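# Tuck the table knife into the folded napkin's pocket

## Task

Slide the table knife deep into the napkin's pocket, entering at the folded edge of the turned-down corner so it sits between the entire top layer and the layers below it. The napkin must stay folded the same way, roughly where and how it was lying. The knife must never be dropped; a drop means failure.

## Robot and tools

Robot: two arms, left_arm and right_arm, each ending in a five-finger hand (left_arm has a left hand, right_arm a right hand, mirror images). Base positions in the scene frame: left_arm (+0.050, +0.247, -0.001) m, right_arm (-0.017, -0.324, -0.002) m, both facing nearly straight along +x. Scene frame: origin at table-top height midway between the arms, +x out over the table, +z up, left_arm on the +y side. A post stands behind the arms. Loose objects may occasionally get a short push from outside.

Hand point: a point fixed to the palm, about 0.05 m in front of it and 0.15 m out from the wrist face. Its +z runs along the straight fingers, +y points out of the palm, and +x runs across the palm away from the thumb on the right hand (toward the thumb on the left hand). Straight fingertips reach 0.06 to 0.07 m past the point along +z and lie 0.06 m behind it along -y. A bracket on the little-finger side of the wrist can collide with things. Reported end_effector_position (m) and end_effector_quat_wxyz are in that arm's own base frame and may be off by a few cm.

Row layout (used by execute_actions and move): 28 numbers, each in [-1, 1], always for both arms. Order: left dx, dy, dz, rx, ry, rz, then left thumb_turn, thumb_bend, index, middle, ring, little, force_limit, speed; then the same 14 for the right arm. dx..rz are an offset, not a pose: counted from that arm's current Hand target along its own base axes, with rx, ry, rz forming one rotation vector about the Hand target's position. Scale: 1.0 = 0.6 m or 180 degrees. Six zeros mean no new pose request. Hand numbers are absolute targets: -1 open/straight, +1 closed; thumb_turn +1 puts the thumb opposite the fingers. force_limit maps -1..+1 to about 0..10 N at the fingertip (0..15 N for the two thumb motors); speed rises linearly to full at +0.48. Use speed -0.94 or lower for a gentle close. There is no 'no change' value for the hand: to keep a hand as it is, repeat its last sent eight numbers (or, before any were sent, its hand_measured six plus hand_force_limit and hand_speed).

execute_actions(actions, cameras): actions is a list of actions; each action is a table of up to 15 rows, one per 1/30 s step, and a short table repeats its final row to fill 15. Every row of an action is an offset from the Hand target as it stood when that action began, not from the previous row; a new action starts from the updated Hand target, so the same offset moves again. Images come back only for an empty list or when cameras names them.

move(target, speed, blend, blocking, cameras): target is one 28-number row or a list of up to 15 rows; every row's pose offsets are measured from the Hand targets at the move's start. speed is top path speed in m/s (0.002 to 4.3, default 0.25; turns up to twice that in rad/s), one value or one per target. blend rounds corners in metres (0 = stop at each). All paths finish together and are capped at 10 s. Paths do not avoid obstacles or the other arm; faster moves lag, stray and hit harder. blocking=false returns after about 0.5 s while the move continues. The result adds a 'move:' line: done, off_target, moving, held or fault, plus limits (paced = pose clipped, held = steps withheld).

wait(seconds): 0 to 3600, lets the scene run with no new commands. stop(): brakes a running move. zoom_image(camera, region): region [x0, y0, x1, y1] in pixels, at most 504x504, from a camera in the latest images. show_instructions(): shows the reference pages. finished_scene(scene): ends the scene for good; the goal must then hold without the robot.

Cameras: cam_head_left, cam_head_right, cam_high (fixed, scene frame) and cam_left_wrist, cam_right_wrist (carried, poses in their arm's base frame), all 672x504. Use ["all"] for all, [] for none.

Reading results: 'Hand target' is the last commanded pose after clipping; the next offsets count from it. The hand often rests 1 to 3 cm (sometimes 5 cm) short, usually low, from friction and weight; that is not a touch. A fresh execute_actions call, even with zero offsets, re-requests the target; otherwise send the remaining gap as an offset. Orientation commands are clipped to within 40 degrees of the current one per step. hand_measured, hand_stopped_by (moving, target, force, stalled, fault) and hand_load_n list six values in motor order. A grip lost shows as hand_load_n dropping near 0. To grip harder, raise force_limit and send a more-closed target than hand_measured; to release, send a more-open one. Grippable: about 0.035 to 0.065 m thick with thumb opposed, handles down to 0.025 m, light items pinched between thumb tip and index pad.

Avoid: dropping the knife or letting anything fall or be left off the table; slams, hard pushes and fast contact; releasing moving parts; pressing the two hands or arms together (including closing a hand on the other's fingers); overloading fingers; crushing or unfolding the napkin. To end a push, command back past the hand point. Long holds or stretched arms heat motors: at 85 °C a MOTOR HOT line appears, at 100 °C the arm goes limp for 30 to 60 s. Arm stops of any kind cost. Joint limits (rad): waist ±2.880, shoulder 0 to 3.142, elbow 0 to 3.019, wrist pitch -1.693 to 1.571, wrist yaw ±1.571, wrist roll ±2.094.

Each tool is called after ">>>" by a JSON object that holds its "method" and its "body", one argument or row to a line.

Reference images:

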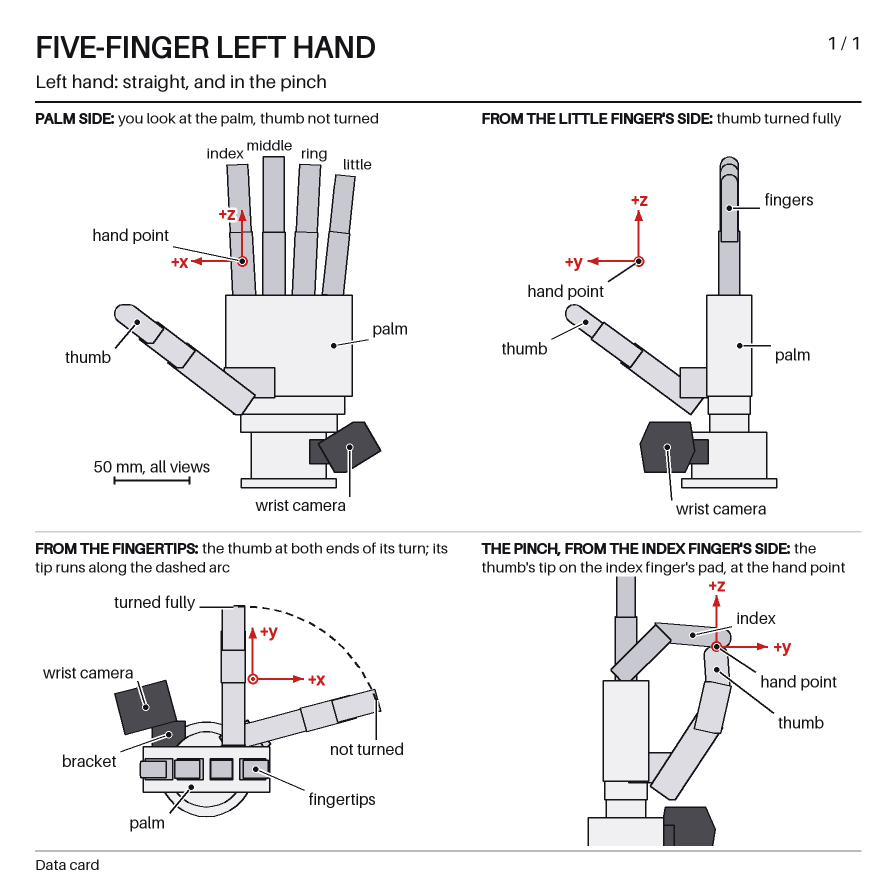

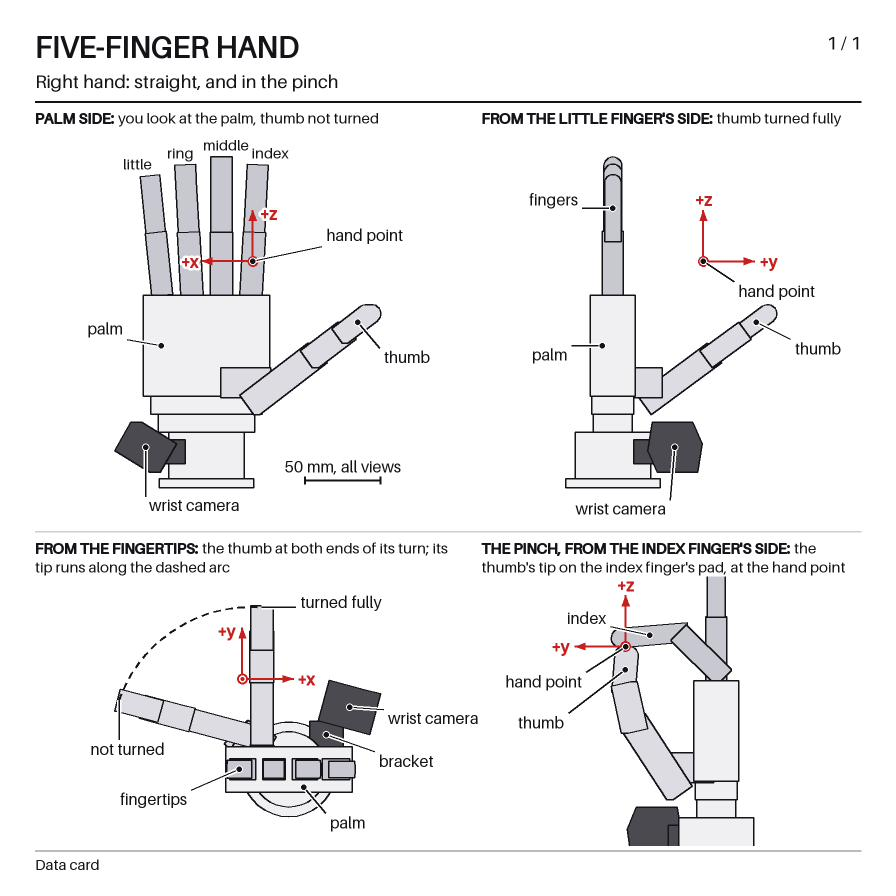

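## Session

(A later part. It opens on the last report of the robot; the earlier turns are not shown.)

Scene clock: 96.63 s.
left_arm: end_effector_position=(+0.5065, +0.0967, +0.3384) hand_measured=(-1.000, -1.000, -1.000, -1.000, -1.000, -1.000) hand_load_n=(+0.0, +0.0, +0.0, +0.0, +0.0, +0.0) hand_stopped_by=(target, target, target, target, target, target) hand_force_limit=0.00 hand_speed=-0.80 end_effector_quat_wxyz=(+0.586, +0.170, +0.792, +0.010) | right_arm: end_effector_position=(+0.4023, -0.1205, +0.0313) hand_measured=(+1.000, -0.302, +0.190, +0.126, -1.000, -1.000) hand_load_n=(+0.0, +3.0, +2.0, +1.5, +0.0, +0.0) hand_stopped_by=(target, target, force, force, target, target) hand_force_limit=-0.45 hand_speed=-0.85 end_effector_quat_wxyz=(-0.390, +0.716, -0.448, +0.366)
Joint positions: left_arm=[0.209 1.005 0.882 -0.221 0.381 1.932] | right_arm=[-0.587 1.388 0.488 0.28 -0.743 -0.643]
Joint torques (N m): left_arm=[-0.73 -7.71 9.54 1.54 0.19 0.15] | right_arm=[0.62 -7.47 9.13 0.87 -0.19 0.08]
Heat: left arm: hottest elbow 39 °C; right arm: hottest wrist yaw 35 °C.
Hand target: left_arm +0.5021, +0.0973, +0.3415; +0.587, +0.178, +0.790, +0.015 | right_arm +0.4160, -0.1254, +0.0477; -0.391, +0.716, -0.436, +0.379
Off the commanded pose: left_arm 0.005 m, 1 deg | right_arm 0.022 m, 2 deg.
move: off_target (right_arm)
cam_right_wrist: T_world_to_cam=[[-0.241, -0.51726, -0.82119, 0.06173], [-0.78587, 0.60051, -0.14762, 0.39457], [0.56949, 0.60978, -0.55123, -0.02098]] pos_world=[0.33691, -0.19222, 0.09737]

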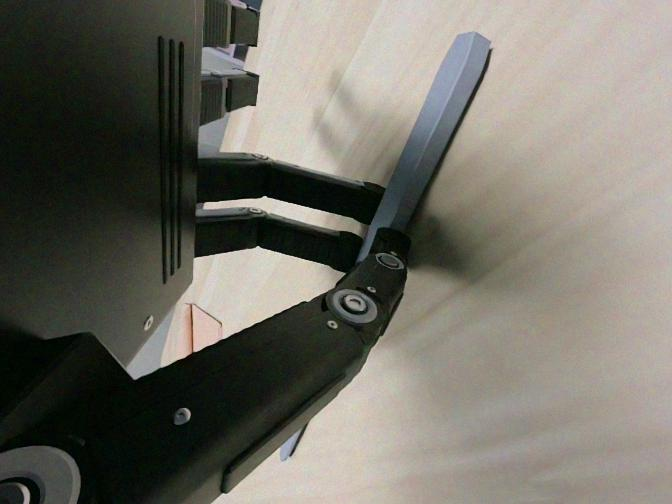

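>>> {"method": "move", "body": {
  "target": [0,0,0,0,0,0, -1, -1, -1, -1, -1, -1, 0, -0.8, 0.003,0.0,0.02,0,0,0, 1, -0.3, 0.3, 0.3, -1, -1, -0.45, -0.85],
  "speed": 0.04,
  "cameras": ["cam_right_wrist", "cam_head_left", "cam_high"]
}}

>>> {"method": "zoom_image", "body": {
  "camera": "cam_right_wrist",
  "region": [260, 20, 510, 480]
}}

>>> {"method": "zoom_image", "body": {
  "camera": "cam_high",
  "region": [220, 170, 310, 240]
}}

Scene clock: 98.03 s.
left_arm: end_effector_position=(+0.5065, +0.0967, +0.3384) hand_measured=(-1.000, -1.000, -1.000, -1.000, -1.000, -1.000) hand_load_n=(+0.0, +0.0, +0.0, +0.0, +0.0, +0.0) hand_stopped_by=(target, target, target, target, target, target) hand_force_limit=0.00 hand_speed=-0.80 end_effector_quat_wxyz=(+0.586, +0.170, +0.792, +0.010) | right_arm: end_effector_position=(+0.4012, -0.1200, +0.0397) hand_measured=(+1.000, -0.300, +0.190, +0.126, -1.000, -1.000) hand_load_n=(+0.0, +0.0, +0.0, +0.0, +0.0, +0.0) hand_stopped_by=(target, target, force, force, target, target) hand_force_limit=-0.45 hand_speed=-0.85 end_effector_quat_wxyz=(-0.390, +0.716, -0.451, +0.362)
Joint positions: left_arm=[0.209 1.005 0.882 -0.221 0.381 1.932] | right_arm=[-0.587 1.357 0.499 0.23 -0.741 -0.643]
Joint torques (N m): left_arm=[-1.08 -7.53 9.58 1.47 0.18 0.15] | right_arm=[0.32 -7.3 9.91 0.99 -0.23 0.11]
Heat: left arm: hottest elbow 39 °C; right arm: hottest wrist yaw 35 °C.
Hand target: left_arm +0.5021, +0.0973, +0.3415; +0.587, +0.178, +0.790, +0.015 | right_arm +0.4178, -0.1254, +0.0597; -0.391, +0.716, -0.436, +0.379
Off the commanded pose: left_arm 0.005 m, 1 deg | right_arm 0.027 m, 3 deg.
move: off_target (right_arm)
cam_right_wrist: T_world_to_cam=[[-0.24841, -0.51338, -0.82142, 0.07205], [-0.78629, 0.60212, -0.13853, 0.39462], [0.56571, 0.61147, -0.55324, -0.01421]] pos_world=[0.33622, -0.19193, 0.10599]
Images, in order (width x height): cam_head_left 672x504, cam_high 672x504, cam_right_wrist 672x504.

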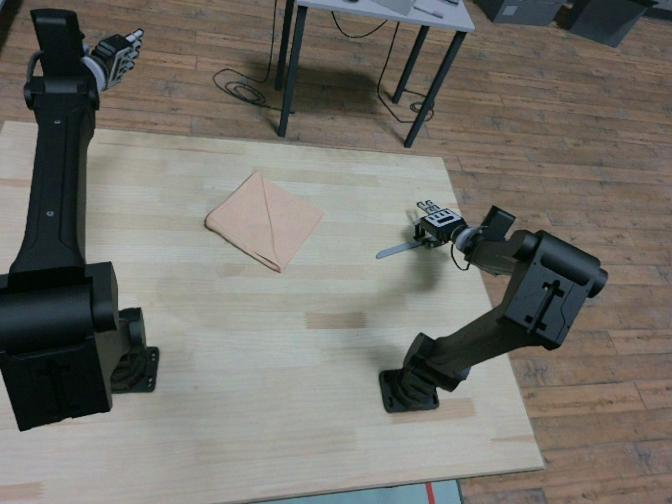

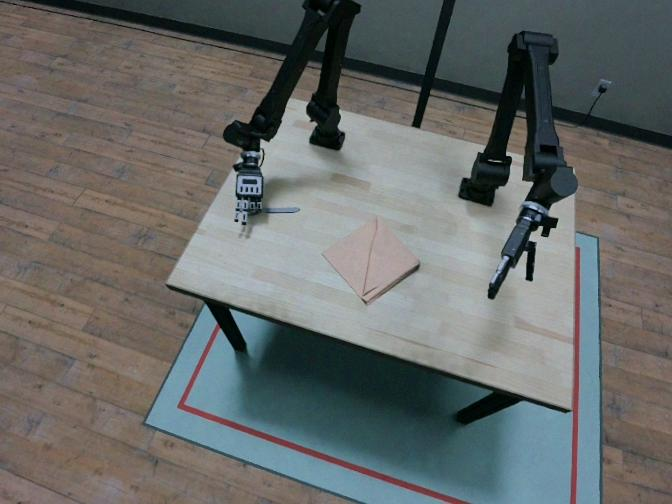

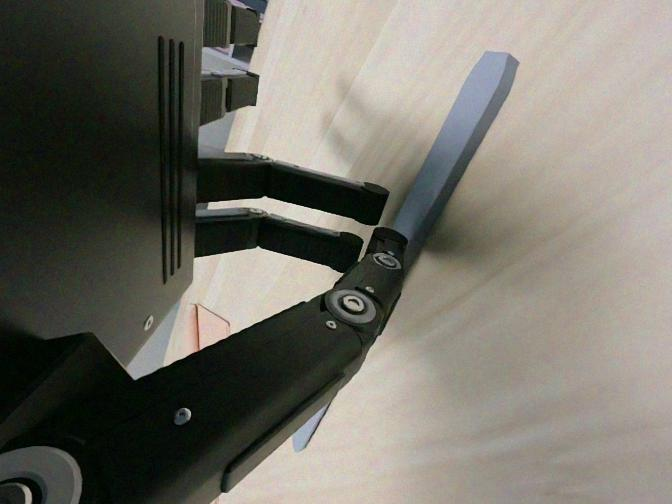

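Scaled by 1.096 from the camera's image (finer frame: 960x720).

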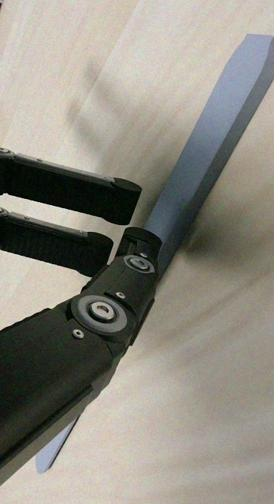

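Scaled by 5.600 from the camera's image (finer frame: 960x720).

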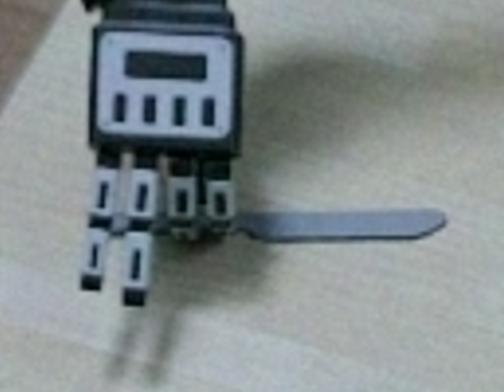

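>>> {"method": "move", "body": {
  "target": [
    [0,0,0,0,0,0, -1, -1, -1, -1, -1, -1, 0, -0.8, 0.0,0.0,0.005,0,0,0, 1, -0.24, -0.14, -0.08, -1, -1, -0.45, -0.3],
    [0,0,0,0,0,0, -1, -1, -1, -1, -1, -1, 0, -0.8, -0.025,0.0,0.005,0,0,0.011, 1, -0.24, -0.14, -0.08, -1, -1, -0.45, -0.3]
  ],
  "speed": 0.06,
  "cameras": ["cam_right_wrist"]
}}

>>> {"method": "zoom_image", "body": {
  "camera": "cam_right_wrist",
  "region": [300, 130, 500, 290]
}}

Scene clock: 102.23 s.
left_arm: end_effector_position=(+0.5065, +0.0967, +0.3384) hand_measured=(-1.000, -1.000, -1.000, -1.000, -1.000, -1.000) hand_load_n=(+0.0, +0.0, +0.0, +0.0, +0.0, +0.0) hand_stopped_by=(target, target, target, target, target, target) hand_force_limit=0.00 hand_speed=-0.80 end_effector_quat_wxyz=(+0.586, +0.170, +0.792, +0.010) | right_arm: end_effector_position=(+0.3941, -0.1118, +0.0460) hand_measured=(+1.000, -0.240, -0.140, -0.080, -1.000, -1.000) hand_load_n=(+0.0, +0.0, +0.0, +0.0, +0.0, +0.0) hand_stopped_by=(target, target, target, target, target, target) hand_force_limit=-0.45 hand_speed=-0.30 end_effector_quat_wxyz=(-0.400, +0.726, -0.434, +0.353)
Joint positions: left_arm=[0.209 1.005 0.882 -0.221 0.381 1.932] | right_arm=[-0.592 1.325 0.499 0.17 -0.786 -0.683]
Joint torques (N m): left_arm=[-0.91 -7.59 9.51 1.47 0.19 0.15] | right_arm=[-1.55 -7.06 9.22 0.95 -0.66 -0.02]
Heat: left arm: hottest elbow 39 °C; right arm: hottest wrist yaw 35 °C.
Hand target: left_arm +0.5021, +0.0973, +0.3415; +0.587, +0.178, +0.790, +0.015 | right_arm +0.4028, -0.1254, +0.0627; -0.398, +0.724, -0.423, +0.372
Off the commanded pose: left_arm 0.005 m, 1 deg | right_arm 0.023 m, 3 deg.
move: off_target (right_arm)
cam_right_wrist: T_world_to_cam=[[-0.2218, -0.52227, -0.82343, 0.06831], [-0.81414, 0.56394, -0.13839, 0.39171], [0.53664, 0.63969, -0.55028, 0.00279]] pos_world=[0.33256, -0.18701, 0.11199]

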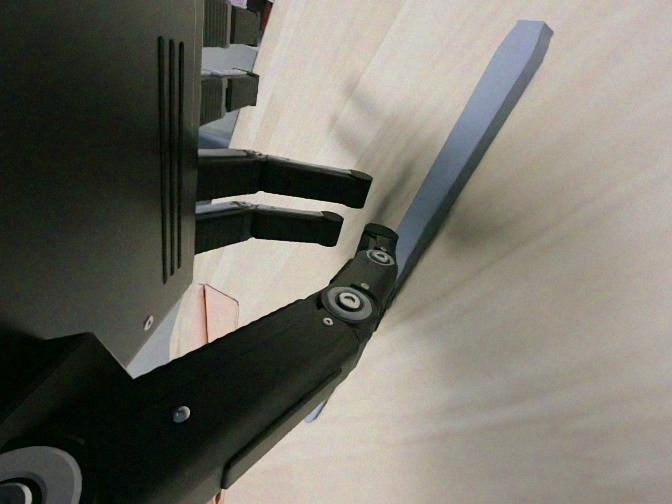

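Scaled by 2.520 from the camera's image (finer frame: 960x720).

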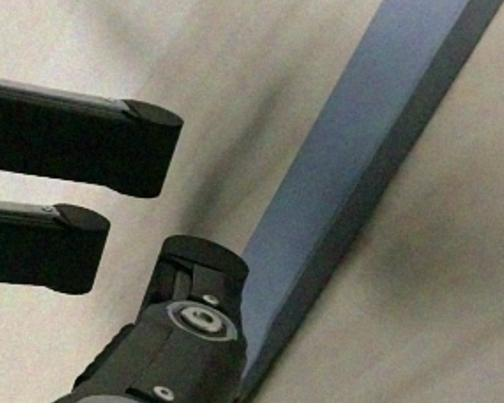

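>>> {"method": "move", "body": {
  "target": [0,0,0,0,0,0, -1, -1, -1, -1, -1, -1, 0, -0.8, -0.0113,-0.001,-0.0645,0.006,-0.015,0, 1, -0.24, -0.14, -0.08, -1, -1, -0.45, -0.3],
  "speed": 0.08,
  "cameras": ["cam_right_wrist"]
}}

>>> {"method": "zoom_image", "body": {
  "camera": "cam_right_wrist",
  "region": [300, 130, 500, 290]
}}

Scene clock: 104.47 s.
left_arm: end_effector_position=(+0.5065, +0.0967, +0.3384) hand_measured=(-1.000, -1.000, -1.000, -1.000, -1.000, -1.000) hand_load_n=(+0.0, +0.0, +0.0, +0.0, +0.0, +0.0) hand_stopped_by=(target, target, target, target, target, target) hand_force_limit=0.00 hand_speed=-0.80 end_effector_quat_wxyz=(+0.586, +0.170, +0.792, +0.010) | right_arm: end_effector_position=(+0.3957, -0.1190, +0.0292) hand_measured=(+1.000, -0.240, -0.140, -0.080, -1.000, -1.000) hand_load_n=(+0.0, +0.0, +0.0, -0.5, +0.0, +0.0) hand_stopped_by=(target, target, target, target, target, target) hand_force_limit=-0.45 hand_speed=-0.30 end_effector_quat_wxyz=(-0.421, +0.713, -0.411, +0.380)
Joint positions: left_arm=[0.209 1.005 0.882 -0.221 0.381 1.932] | right_arm=[-0.633 1.423 0.453 0.392 -0.861 -0.67]
Joint torques (N m): left_arm=[-0.85 -7.71 9.55 1.52 0.19 0.15] | right_arm=[-1.49 -5.19 5.52 2.28 -0.16 0.09]
Heat: left arm: hottest elbow 39 °C; right arm: hottest wrist yaw 35 °C.
Hand target: left_arm +0.5021, +0.0973, +0.3415; +0.587, +0.178, +0.790, +0.015 | right_arm +0.3960, -0.1260, +0.0240; -0.414, +0.711, -0.417, +0.385
Off the commanded pose: left_arm 0.005 m, 1 deg | right_arm 0.009 m, 1 deg.
move: done
cam_right_wrist: T_world_to_cam=[[-0.14268, -0.52385, -0.83977, 0.02013], [-0.80778, 0.55192, -0.20704, 0.39276], [0.57195, 0.64882, -0.50191, -0.01709]] pos_world=[0.32991, -0.19514, 0.08965]

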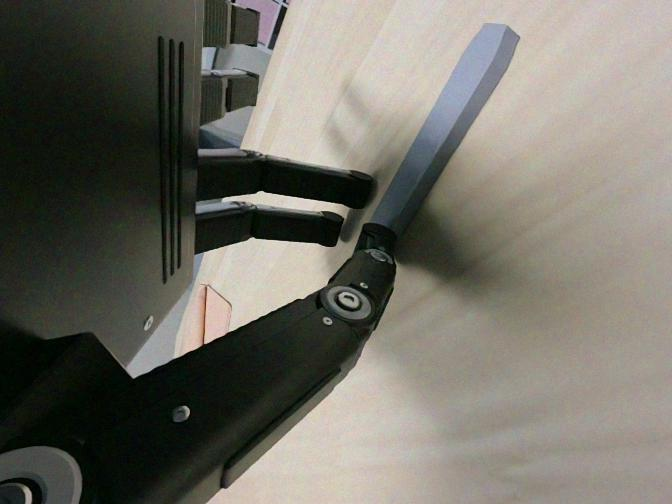

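Scaled by 2.520 from the camera's image (finer frame: 960x720).

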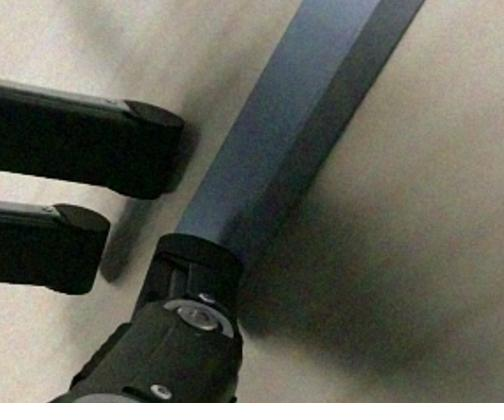

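>>> {"method": "move", "body": {
  "target": [
    [0,0,0,0,0,0, -1, -1, -1, -1, -1, -1, 0, -0.8, 0,0,0,0,0,0, 1, -0.24, 0.04, 0.08, -1, -1, -0.7, -0.8],
    [0,0,0,0,0,0, -1, -1, -1, -1, -1, -1, 0, -0.8, -0.008,0.0,0.0,0,0,0, 1, -0.24, 0.04, 0.08, -1, -1, -0.7, -0.8],
    [0,0,0,0,0,0, -1, -1, -1, -1, -1, -1, 0, -0.8, -0.022,0.0,-0.03,0,0,0, 1, -0.24, 0.04, 0.08, -1, -1, -0.7, -0.8]
  ],
  "speed": 0.06,
  "cameras": ["cam_right_wrist"]
}}

>>> {"method": "zoom_image", "body": {
  "camera": "cam_right_wrist",
  "region": [300, 130, 500, 290]
}}

Scene clock: 107.07 s.
left_arm: end_effector_position=(+0.5065, +0.0967, +0.3384) hand_measured=(-1.000, -1.000, -1.000, -1.000, -1.000, -1.000) hand_load_n=(+0.0, +0.0, +0.0, +0.0, +0.0, +0.0) hand_stopped_by=(target, target, target, target, target, target) hand_force_limit=0.00 hand_speed=-0.80 end_effector_quat_wxyz=(+0.586, +0.170, +0.792, +0.010) | right_arm: end_effector_position=(+0.3943, -0.1191, +0.0266) hand_measured=(+1.000, -0.240, +0.040, -0.026, -1.000, -1.000) hand_load_n=(+0.0, +0.0, +0.0, +1.5, -0.5, +0.0) hand_stopped_by=(target, target, target, force, target, target) hand_force_limit=-0.70 hand_speed=-0.80 end_effector_quat_wxyz=(-0.426, +0.711, -0.396, +0.394)
Joint positions: left_arm=[0.209 1.005 0.882 -0.221 0.381 1.932] | right_arm=[-0.644 1.445 0.43 0.473 -0.885 -0.673]
Joint torques (N m): left_arm=[-0.62 -7.53 9.51 1.51 0.2 0.14] | right_arm=[-1.96 -3.78 3.75 1.31 -0.01 -0.08]
Heat: left arm: hottest elbow 39 °C; right arm: hottest wrist yaw 35 °C.
Hand target: left_arm +0.5021, +0.0973, +0.3415; +0.587, +0.178, +0.790, +0.015 | right_arm +0.3828, -0.1260, +0.0060; -0.414, +0.711, -0.417, +0.385
Off the commanded pose: left_arm 0.005 m, 1 deg | right_arm 0.025 m, 3 deg.
move: off_target (right_arm)
cam_right_wrist: T_world_to_cam=[[-0.10477, -0.53713, -0.83697, 0.00101], [-0.80518, 0.53978, -0.24561, 0.38973], [0.5837, 0.64817, -0.48904, -0.0225]] pos_world=[0.32704, -0.19524, 0.08556]

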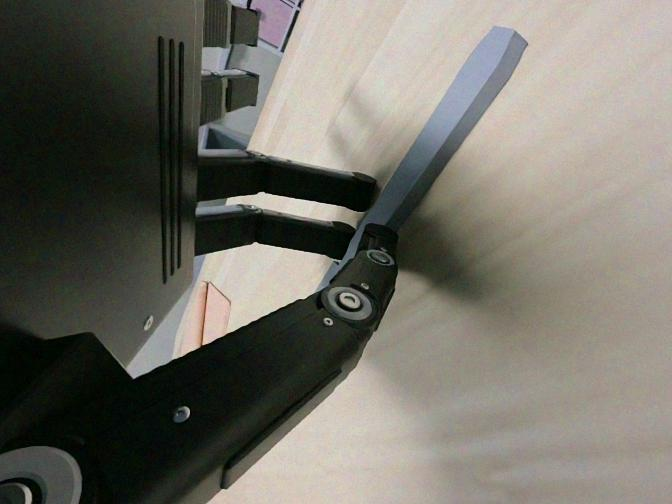

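Scaled by 2.520 from the camera's image (finer frame: 960x720).

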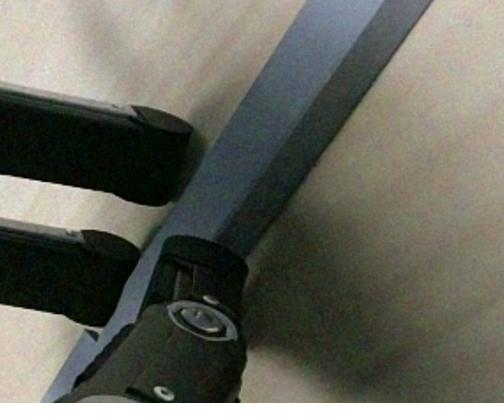

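>>> {"method": "move", "body": {
  "target": [0,0,0,0,0,0, -1, -1, -1, -1, -1, -1, 0, -0.8, 0,0,0,0,0,0, 1, -0.24, 0.25, 0.25, -1, -1, -0.4, -0.7],
  "speed": 0.06,
  "cameras": ["cam_right_wrist"]
}}

>>> {"method": "zoom_image", "body": {
  "camera": "cam_right_wrist",
  "region": [300, 130, 500, 290]
}}

Scene clock: 108.27 s.
left_arm: end_effector_position=(+0.5065, +0.0967, +0.3384) hand_measured=(-1.000, -1.000, -1.000, -1.000, -1.000, -1.000) hand_load_n=(+0.0, +0.0, +0.0, +0.0, +0.0, +0.0) hand_stopped_by=(target, target, target, target, target, target) hand_force_limit=0.00 hand_speed=-0.80 end_effector_quat_wxyz=(+0.586, +0.170, +0.792, +0.010) | right_arm: end_effector_position=(+0.3947, -0.1191, +0.0271) hand_measured=(+1.000, -0.240, +0.174, +0.026, -1.000, -1.000) hand_load_n=(-1.5, +0.5, +2.0, +2.0, +0.0, +0.0) hand_stopped_by=(target, target, force, force, target, target) hand_force_limit=-0.40 hand_speed=-0.70 end_effector_quat_wxyz=(-0.427, +0.711, -0.395, +0.395)
Joint positions: left_arm=[0.209 1.005 0.882 -0.221 0.381 1.932] | right_arm=[-0.644 1.445 0.43 0.477 -0.887 -0.673]
Joint torques (N m): left_arm=[-0.79 -7.47 9.55 1.5 0.19 0.16] | right_arm=[-1.96 -4.01 3.71 1.26 0.02 -0.08]
Heat: left arm: hottest elbow 39 °C; right arm: hottest wrist yaw 35 °C.
Hand target: left_arm +0.5021, +0.0973, +0.3415; +0.587, +0.178, +0.790, +0.015 | right_arm +0.3828, -0.1260, +0.0060; -0.414, +0.711, -0.417, +0.385
Off the commanded pose: left_arm 0.005 m, 1 deg | right_arm 0.025 m, 3 deg.
move: done
cam_right_wrist: T_world_to_cam=[[-0.10162, -0.53828, -0.83662, 0.00016], [-0.8052, 0.53838, -0.24859, 0.39008], [0.58423, 0.64838, -0.48813, -0.02264]] pos_world=[0.32733, -0.19524, 0.08605]

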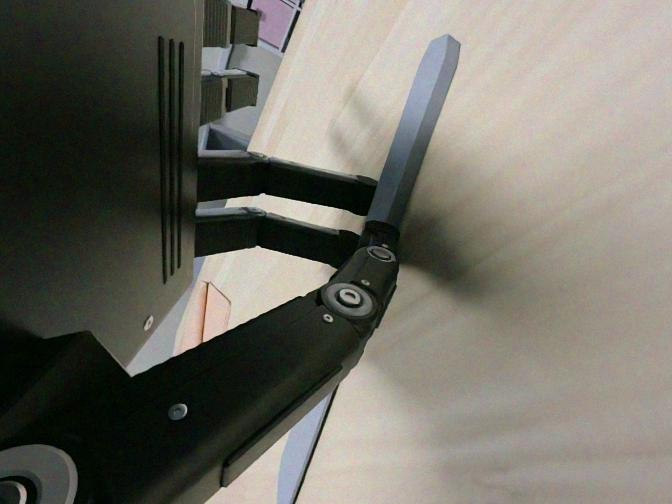

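Scaled by 2.520 from the camera's image (finer frame: 960x720).

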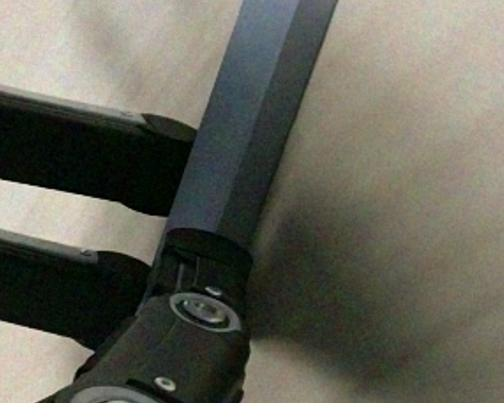

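>>> {"method": "move", "body": {
  "target": [0,0,0,0,0,0, -1, -1, -1, -1, -1, -1, 0, -0.8, 0,0,0,0,0,0, 1, -0.24, 0.25, 0.26, -1, -1, 0.0, -0.7],
  "speed": 0.06,
  "cameras": ["cam_right_wrist"]
}}

>>> {"method": "zoom_image", "body": {
  "camera": "cam_right_wrist",
  "region": [300, 130, 500, 290]
}}

Scene clock: 109.43 s.
left_arm: end_effector_position=(+0.5065, +0.0967, +0.3384) hand_measured=(-1.000, -1.000, -1.000, -1.000, -1.000, -1.000) hand_load_n=(+0.0, +0.0, +0.0, +0.0, +0.0, +0.0) hand_stopped_by=(target, target, target, target, target, target) hand_force_limit=0.00 hand_speed=-0.80 end_effector_quat_wxyz=(+0.586, +0.170, +0.792, +0.010) | right_arm: end_effector_position=(+0.3947, -0.1199, +0.0274) hand_measured=(+1.000, -0.240, +0.174, +0.132, -1.000, -1.000) hand_load_n=(+1.0, +1.0, +4.5, +5.0, +0.0, +0.0) hand_stopped_by=(target, target, force, force, target, target) hand_force_limit=0.00 hand_speed=-0.70 end_effector_quat_wxyz=(-0.426, +0.711, -0.395, +0.396)
Joint positions: left_arm=[0.209 1.005 0.882 -0.221 0.381 1.932] | right_arm=[-0.645 1.445 0.43 0.478 -0.887 -0.673]
Joint torques (N m): left_arm=[-0.85 -7.65 9.54 1.48 0.19 0.16] | right_arm=[-1.85 -4.07 3.74 1.18 0.02 -0.08]
Heat: left arm: hottest elbow 39 °C; right arm: hottest wrist yaw 35 °C.
Hand target: left_arm +0.5021, +0.0973, +0.3415; +0.587, +0.178, +0.790, +0.015 | right_arm +0.3828, -0.1260, +0.0060; -0.414, +0.711, -0.417, +0.385
Off the commanded pose: left_arm 0.005 m, 1 deg | right_arm 0.025 m, 3 deg.
move: done
cam_right_wrist: T_world_to_cam=[[-0.10139, -0.5389, -0.83625, -0.00023], [-0.80408, 0.53936, -0.25009, 0.39032], [0.58581, 0.64705, -0.48801, -0.02289]] pos_world=[0.32723, -0.19584, 0.08625]

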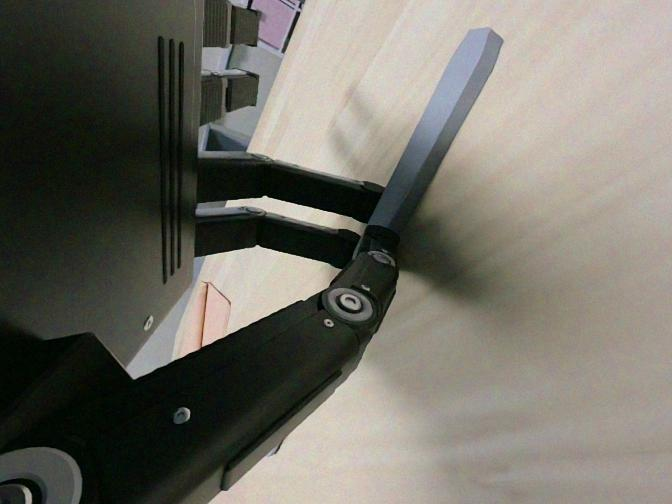

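Scaled by 2.520 from the camera's image (finer frame: 960x720).

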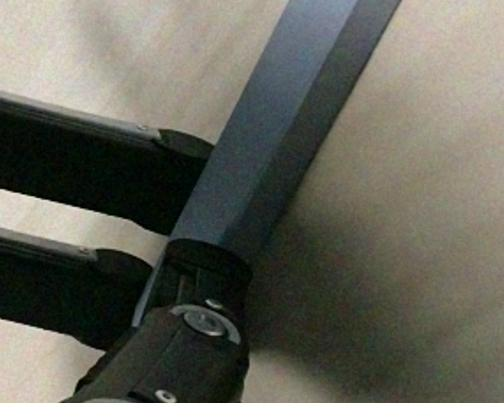

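>>> {"method": "move", "body": {
  "target": [
    [0,0,0,0,0,0, -1, -1, -1, -1, -1, -1, 0, -0.8, 0.02,0.0,0.025,0,0,0, 1, -0.24, 0.25, 0.26, -1, -1, 0.0, -0.7],
    [0,0,0,0,0,0, -1, -1, -1, -1, -1, -1, 0, -0.8, 0.04,0.0,0.065,0,0,0, 1, -0.24, 0.25, 0.26, -1, -1, 0.0, -0.7]
  ],
  "speed": 0.04,
  "blend": 0.01,
  "cameras": ["cam_right_wrist"]
}}

>>> {"method": "zoom_image", "body": {
  "camera": "cam_right_wrist",
  "region": [300, 130, 500, 290]
}}

Scene clock: 113.07 s.
left_arm: end_effector_position=(+0.5065, +0.0967, +0.3384) hand_measured=(-1.000, -1.000, -1.000, -1.000, -1.000, -1.000) hand_load_n=(+0.0, +0.0, +0.0, +0.0, +0.0, +0.0) hand_stopped_by=(target, target, target, target, target, target) hand_force_limit=0.00 hand_speed=-0.80 end_effector_quat_wxyz=(+0.586, +0.170, +0.792, +0.010) | right_arm: end_effector_position=(+0.3944, -0.1209, +0.0304) hand_measured=(+1.000, -0.240, +0.174, +0.132, -1.000, -1.000) hand_load_n=(+0.0, +0.0, +0.5, +0.5, +0.0, +0.0) hand_stopped_by=(target, target, force, force, target, target) hand_force_limit=0.00 hand_speed=-0.70 end_effector_quat_wxyz=(-0.413, +0.712, -0.427, +0.375)
Joint positions: left_arm=[0.209 1.005 0.882 -0.221 0.381 1.932] | right_arm=[-0.63 1.405 0.459 0.351 -0.832 -0.66]
Joint torques (N m): left_arm=[-0.91 -7.47 9.61 1.51 0.18 0.16] | right_arm=[0.73 -7.12 8.58 0.83 -0.2 0.11]
Heat: left arm: hottest elbow 39 °C; right arm: hottest wrist yaw 35 °C.
Hand target: left_arm +0.5021, +0.0973, +0.3415; +0.587, +0.178, +0.790, +0.015 | right_arm +0.4068, -0.1260, +0.0450; -0.414, +0.711, -0.417, +0.385
Off the commanded pose: left_arm 0.005 m, 1 deg | right_arm 0.020 m, 2 deg.
move: off_target (right_arm); blend cut to 0.0096 m at target 1
cam_right_wrist: T_world_to_cam=[[-0.17774, -0.5144, -0.83893, 0.03481], [-0.79873, 0.57339, -0.18236, 0.39126], [0.57484, 0.63766, -0.51278, -0.01667]] pos_world=[0.32828, -0.19581, 0.092]

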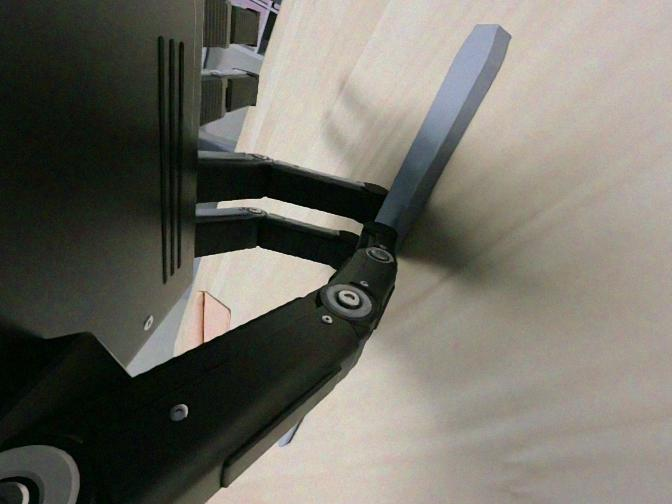

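Scaled by 2.520 from the camera's image (finer frame: 960x720).

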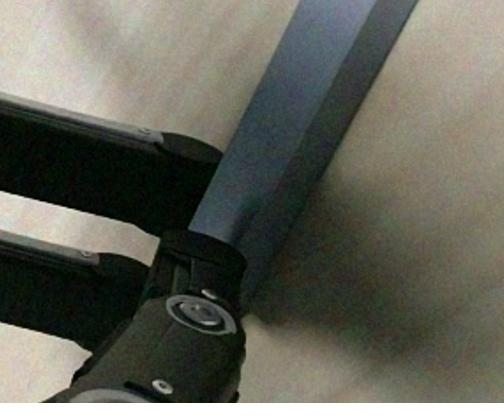

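>>> {"method": "move", "body": {
  "target": [
    [0,0,0,0,0,0, -1, -1, -1, -1, -1, -1, 0, -0.8, 0.0,0.0,0.02,0,0,0, 1, -0.3, -0.14, -0.08, -1, -1, 0.0, -0.3],
    [0,0,0,0,0,0, -1, -1, -1, -1, -1, -1, 0, -0.8, -0.0188,0.0,-0.035,0,0,0, 1, -0.3, -0.14, -0.08, -1, -1, 0, -0.3],
    [0,0,0,0,0,0, -1, -1, -1, -1, -1, -1, 0, -0.8, -0.0189,0.0,-0.035,0,0,0, 1, -0.3, 0.02, 0.06, -1, -1, -0.5, -0.8]
  ],
  "speed": 0.06,
  "cameras": ["cam_right_wrist"]
}}

>>> {"method": "zoom_image", "body": {
  "camera": "cam_right_wrist",
  "region": [300, 130, 500, 290]
}}

Scene clock: 116.37 s.
left_arm: end_effector_position=(+0.5065, +0.0967, +0.3384) hand_measured=(-1.000, -1.000, -1.000, -1.000, -1.000, -1.000) hand_load_n=(+0.0, +0.0, +0.0, +0.0, +0.0, +0.0) hand_stopped_by=(target, target, target, target, target, target) hand_force_limit=0.00 hand_speed=-0.80 end_effector_quat_wxyz=(+0.586, +0.170, +0.792, +0.010) | right_arm: end_effector_position=(+0.3975, -0.1218, +0.0296) hand_measured=(+1.000, -0.300, +0.020, +0.060, -1.000, -1.000) hand_load_n=(+0.0, +0.0, +0.0, +0.5, +0.0, +0.0) hand_stopped_by=(target, target, target, target, target, target) hand_force_limit=-0.50 hand_speed=-0.80 end_effector_quat_wxyz=(-0.417, +0.712, -0.415, +0.384)
Joint positions: left_arm=[0.209 1.005 0.882 -0.221 0.381 1.932] | right_arm=[-0.631 1.423 0.455 0.398 -0.845 -0.664]
Joint torques (N m): left_arm=[-0.79 -7.65 9.55 1.52 0.2 0.16] | right_arm=[-1.08 -5.19 5.38 2.06 -0.37 0]
Heat: left arm: hottest elbow 39 °C; right arm: hottest wrist yaw 35 °C.
Hand target: left_arm +0.5021, +0.0973, +0.3415; +0.587, +0.178, +0.790, +0.015 | right_arm +0.3955, -0.1260, +0.0240; -0.414, +0.711, -0.417, +0.385
Off the commanded pose: left_arm 0.005 m, 1 deg | right_arm 0.007 m, 0 deg.
move: done
cam_right_wrist: T_world_to_cam=[[-0.15022, -0.52674, -0.83665, 0.02173], [-0.8004, 0.56155, -0.20983, 0.39415], [0.58034, 0.63813, -0.50596, -0.02065]] pos_world=[0.33072, -0.19671, 0.09044]

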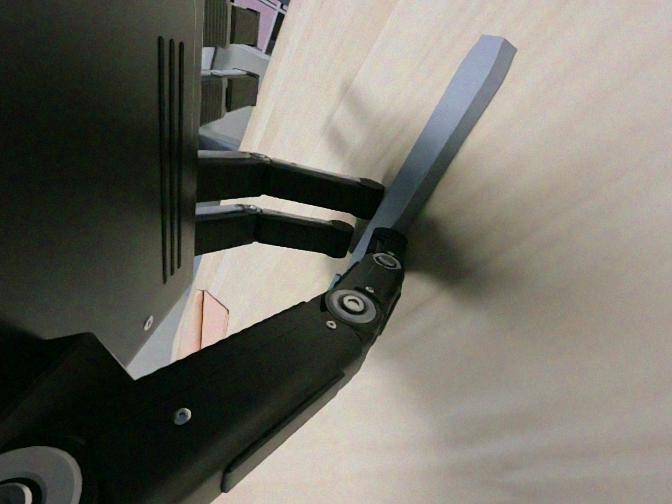

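Scaled by 2.520 from the camera's image (finer frame: 960x720).

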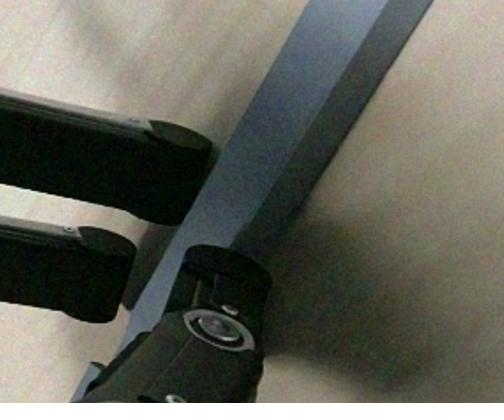

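>>> {"method": "move", "body": {
  "target": [
    [0,0,0,0,0,0, -1, -1, -1, -1, -1, -1, 0, -0.8, -0.024,0.0,-0.036,0,0,0, 1, -0.3, 0.02, 0.06, -1, -1, -0.5, -0.8],
    [0,0,0,0,0,0, -1, -1, -1, -1, -1, -1, 0, -0.8, -0.024,0.0,-0.0361,0,0,0, 1, -0.3, 0.25, 0.25, -1, -1, -0.5, -0.85]
  ],
  "speed": 0.06,
  "cameras": ["cam_right_wrist"]
}}

>>> {"method": "zoom_image", "body": {
  "camera": "cam_right_wrist",
  "region": [300, 130, 500, 290]
}}

Scene clock: 118.93 s.
left_arm: end_effector_position=(+0.5065, +0.0967, +0.3384) hand_measured=(-1.000, -1.000, -1.000, -1.000, -1.000, -1.000) hand_load_n=(+0.0, +0.0, +0.0, +0.5, +0.0, +0.0) hand_stopped_by=(target, target, target, target, target, target) hand_force_limit=0.00 hand_speed=-0.80 end_effector_quat_wxyz=(+0.586, +0.170, +0.792, +0.010) | right_arm: end_effector_position=(+0.3953, -0.1219, +0.0268) hand_measured=(+1.000, -0.300, +0.184, +0.086, -1.000, -1.000) hand_load_n=(-1.0, +1.0, +3.0, +2.0, +0.0, +0.0) hand_stopped_by=(target, target, force, force, target, target) hand_force_limit=-0.50 hand_speed=-0.85 end_effector_quat_wxyz=(-0.424, +0.711, -0.391, +0.401)
Joint positions: left_arm=[0.209 1.005 0.882 -0.221 0.381 1.932] | right_arm=[-0.648 1.451 0.428 0.493 -0.888 -0.68]
Joint torques (N m): left_arm=[-0.91 -7.77 9.48 1.5 0.2 0.16] | right_arm=[-1.73 -3.66 3.37 1.01 -0.03 -0.05]
Heat: left arm: hottest elbow 39 °C; right arm: hottest wrist yaw 35 °C.
Hand target: left_arm +0.5021, +0.0973, +0.3415; +0.587, +0.178, +0.790, +0.015 | right_arm +0.3811, -0.1260, +0.0023; -0.414, +0.711, -0.417, +0.385
Off the commanded pose: left_arm 0.005 m, 1 deg | right_arm 0.029 m, 4 deg.
move: off_target (right_arm); target 2's new numbers were sent with right_arm's hand 0.028 m and 4 deg from that target
cam_right_wrist: T_world_to_cam=[[-0.09433, -0.54685, -0.8319, -0.00563], [-0.80205, 0.53677, -0.2619, 0.39092], [0.58976, 0.64252, -0.48924, -0.02427]] pos_world=[0.32732, -0.19732, 0.08583]

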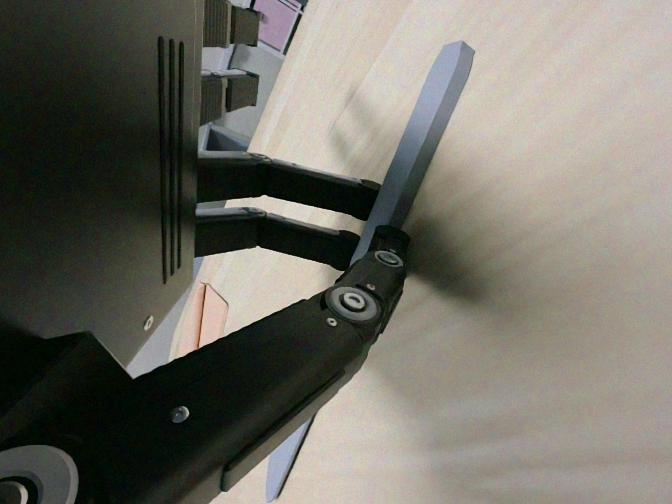

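Scaled by 2.520 from the camera's image (finer frame: 960x720).

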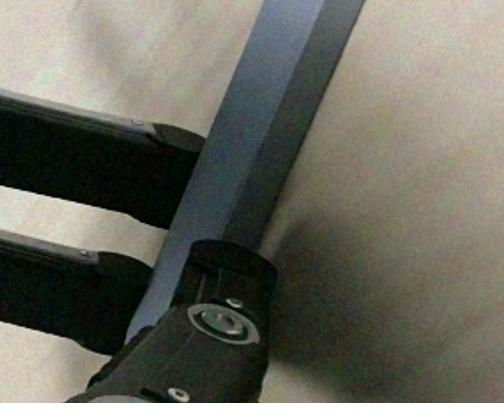

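>>> {"method": "move", "body": {
  "target": [0,0,0,0,0,0, -1, -1, -1, -1, -1, -1, 0, -0.8, 0,0,0,0,0,0, 1, -0.3, 0.3, 0.3, -1, -1, 0.05, -0.8],
  "speed": 0.06,
  "cameras": ["cam_right_wrist"]
}}

>>> {"method": "zoom_image", "body": {
  "camera": "cam_right_wrist",
  "region": [300, 130, 500, 290]
}}

Scene clock: 120.10 s.
left_arm: end_effector_position=(+0.5065, +0.0967, +0.3384) hand_measured=(-1.000, -1.000, -1.000, -1.000, -1.000, -1.000) hand_load_n=(+0.0, +0.0, +0.0, +0.0, +0.0, +0.0) hand_stopped_by=(target, target, target, target, target, target) hand_force_limit=0.00 hand_speed=-0.80 end_effector_quat_wxyz=(+0.586, +0.170, +0.792, +0.010) | right_arm: end_effector_position=(+0.3953, -0.1219, +0.0268) hand_measured=(+1.000, -0.302, +0.218, +0.138, -1.000, -1.000) hand_load_n=(-0.5, +3.0, +6.0, +5.5, +0.0, +0.0) hand_stopped_by=(target, target, force, force, target, target) hand_force_limit=0.05 hand_speed=-0.80 end_effector_quat_wxyz=(-0.424, +0.711, -0.391, +0.401)
Joint positions: left_arm=[0.209 1.005 0.882 -0.221 0.381 1.932] | right_arm=[-0.648 1.451 0.428 0.493 -0.888 -0.68]
Joint torques (N m): left_arm=[-0.91 -7.77 9.52 1.47 0.19 0.15] | right_arm=[-1.85 -3.78 3.28 1.02 -0.01 -0.05]
Heat: left arm: hottest elbow 39 °C; right arm: hottest wrist yaw 35 °C.
Hand target: left_arm +0.5021, +0.0973, +0.3415; +0.587, +0.178, +0.790, +0.015 | right_arm +0.3811, -0.1260, +0.0023; -0.414, +0.711, -0.417, +0.385
Off the commanded pose: left_arm 0.005 m, 1 deg | right_arm 0.029 m, 4 deg.
move: done
cam_right_wrist: T_world_to_cam=[[-0.09433, -0.54685, -0.8319, -0.00563], [-0.80205, 0.53677, -0.2619, 0.39092], [0.58976, 0.64252, -0.48924, -0.02427]] pos_world=[0.32732, -0.19732, 0.08583]

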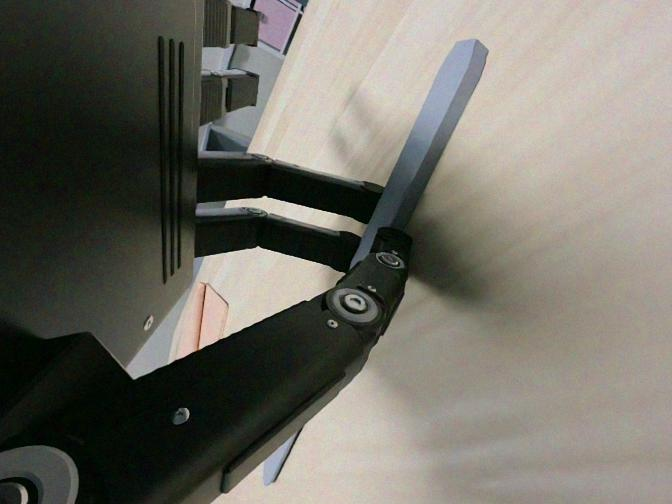

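Scaled by 2.520 from the camera's image (finer frame: 960x720).

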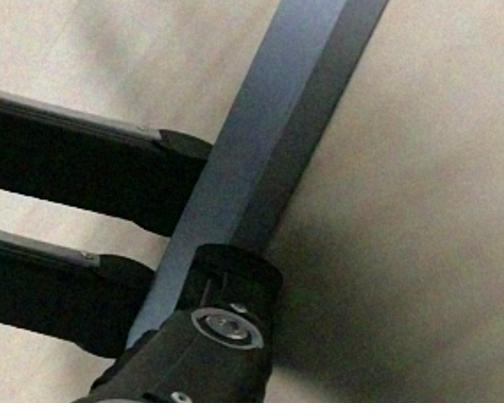

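>>> {"method": "move", "body": {
  "target": [
    [0,0,0,0,0,0, -1, -1, -1, -1, -1, -1, 0, -0.8, 0.025,0.0,0.046,-0.0045,-0.0128,0.0072, 1, -0.3, 0.3, 0.3, -1, -1, 0.05, -0.8],
    [0,0,0,0,0,0, -1, -1, -1, -1, -1, -1, 0, -0.8, 0.045,-0.0017,0.08,-0.009,-0.0256,0.0144, 1, -0.3, 0.3, 0.3, -1, -1, 0.05, -0.8]
  ],
  "speed": 0.05,
  "blend": 0.01,
  "cameras": ["cam_right_wrist"]
}}

>>> {"method": "zoom_image", "body": {
  "camera": "cam_right_wrist",
  "region": [300, 130, 500, 290]
}}

Scene clock: 122.37 s.
left_arm: end_effector_position=(+0.5065, +0.0967, +0.3384) hand_measured=(-1.000, -1.000, -1.000, -1.000, -1.000, -1.000) hand_load_n=(+0.0, +0.0, +0.0, +0.0, +0.0, +0.0) hand_stopped_by=(target, target, target, target, target, target) hand_force_limit=0.00 hand_speed=-0.80 end_effector_quat_wxyz=(+0.586, +0.170, +0.792, +0.010) | right_arm: end_effector_position=(+0.3922, -0.1220, +0.0292) hand_measured=(+1.000, -0.302, +0.218, +0.138, -1.000, -1.000) hand_load_n=(+0.0, +6.0, +4.5, +2.5, +0.0, +0.0) hand_stopped_by=(target, target, force, force, target, target) hand_force_limit=0.05 hand_speed=-0.80 end_effector_quat_wxyz=(-0.424, +0.712, -0.395, +0.396)
Joint positions: left_arm=[0.209 1.005 0.882 -0.221 0.381 1.932] | right_arm=[-0.653 1.431 0.432 0.452 -0.89 -0.687]
Joint torques (N m): left_arm=[-0.85 -7.71 9.54 1.54 0.2 0.16] | right_arm=[0.32 -7.82 8.8 1.06 -0.69 0.14]
Heat: left arm: hottest elbow 39 °C; right arm: hottest wrist yaw 35 °C.
Hand target: left_arm +0.5021, +0.0973, +0.3415; +0.587, +0.178, +0.790, +0.015 | right_arm +0.4081, -0.1270, +0.0503; -0.429, +0.710, -0.379, +0.410
Off the commanded pose: left_arm 0.005 m, 1 deg | right_arm 0.027 m, 3 deg.
move: off_target (right_arm)
cam_right_wrist: T_world_to_cam=[[-0.10469, -0.54272, -0.83337, 0.00064], [-0.80468, 0.53865, -0.2497, 0.39006], [0.58441, 0.64445, -0.4931, -0.01882]] pos_world=[0.32494, -0.19763, 0.08865]

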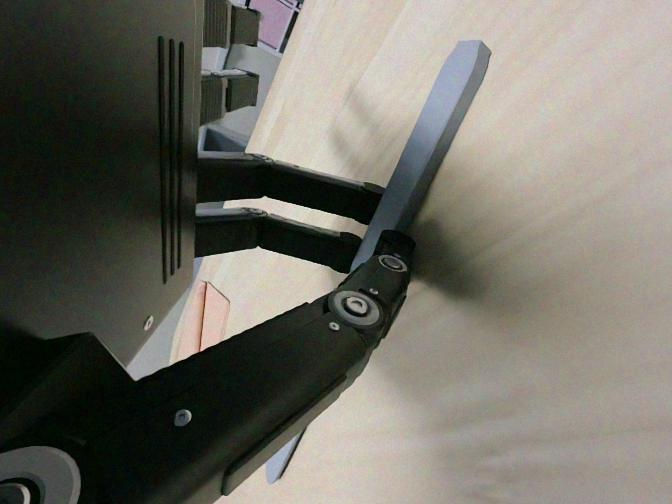

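Scaled by 2.520 from the camera's image (finer frame: 960x720).

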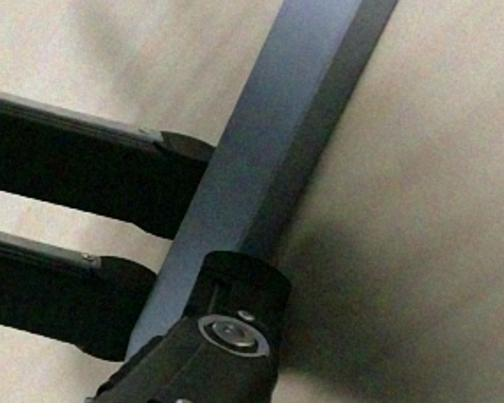

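>>> {"method": "move", "body": {
  "target": [0,0,0,0,0,0, -1, -1, -1, -1, -1, -1, 0, -0.8, 0.004,0.0,0.012,0,0,0, 1, -0.3, 0.3, 0.3, -1, -1, 0.05, -0.8],
  "speed": 0.04,
  "cameras": ["cam_right_wrist"]
}}

>>> {"method": "zoom_image", "body": {
  "camera": "cam_right_wrist",
  "region": [300, 130, 500, 290]
}}

Scene clock: 123.47 s.
left_arm: end_effector_position=(+0.5065, +0.0967, +0.3384) hand_measured=(-1.000, -1.000, -1.000, -1.000, -1.000, -1.000) hand_load_n=(+0.0, +0.0, +0.0, +0.0, +0.0, +0.0) hand_stopped_by=(target, target, target, target, target, target) hand_force_limit=0.00 hand_speed=-0.80 end_effector_quat_wxyz=(+0.586, +0.170, +0.792, +0.010) | right_arm: end_effector_position=(+0.3927, -0.1217, +0.0352) hand_measured=(+1.000, -0.302, +0.218, +0.138, -1.000, -1.000) hand_load_n=(+0.0, +6.0, +4.5, +2.5, +0.0, +0.0) hand_stopped_by=(target, target, force, force, target, target) hand_force_limit=0.05 hand_speed=-0.80 end_effector_quat_wxyz=(-0.426, +0.710, -0.400, +0.393)
Joint positions: left_arm=[0.209 1.005 0.882 -0.221 0.381 1.932] | right_arm=[-0.653 1.411 0.439 0.423 -0.89 -0.675]
Joint torques (N m): left_arm=[-0.85 -7.53 9.57 1.48 0.21 0.16] | right_arm=[0.56 -7.59 9.24 1.09 -0.55 0.12]
Heat: left arm: hottest elbow 39 °C; right arm: hottest wrist yaw 35 °C.
Hand target: left_arm +0.5021, +0.0973, +0.3415; +0.587, +0.178, +0.790, +0.015 | right_arm +0.4105, -0.1270, +0.0575; -0.429, +0.710, -0.379, +0.410
Off the commanded pose: left_arm 0.005 m, 1 deg | right_arm 0.029 m, 3 deg.
move: off_target (right_arm)
cam_right_wrist: T_world_to_cam=[[-0.11087, -0.53227, -0.83929, 0.00972], [-0.80368, 0.54481, -0.23935, 0.39178], [0.58465, 0.64798, -0.48817, -0.0161]] pos_world=[0.32535, -0.19784, 0.09408]

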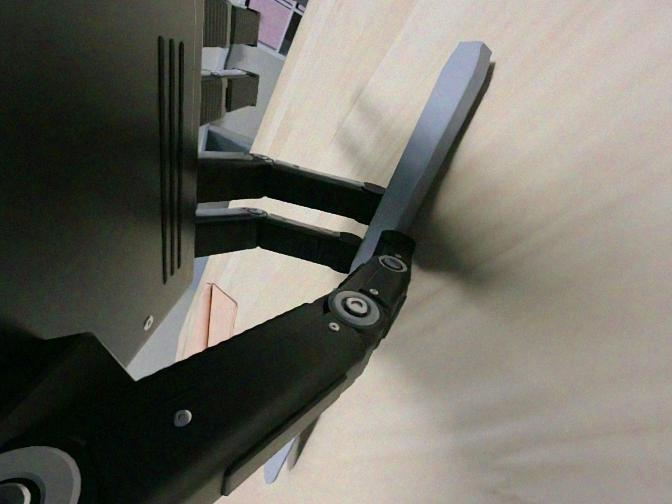

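Scaled by 2.520 from the camera's image (finer frame: 960x720).

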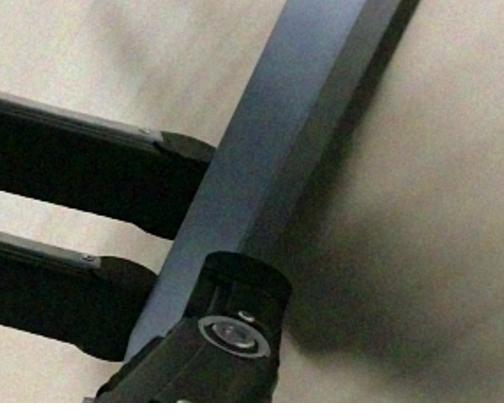

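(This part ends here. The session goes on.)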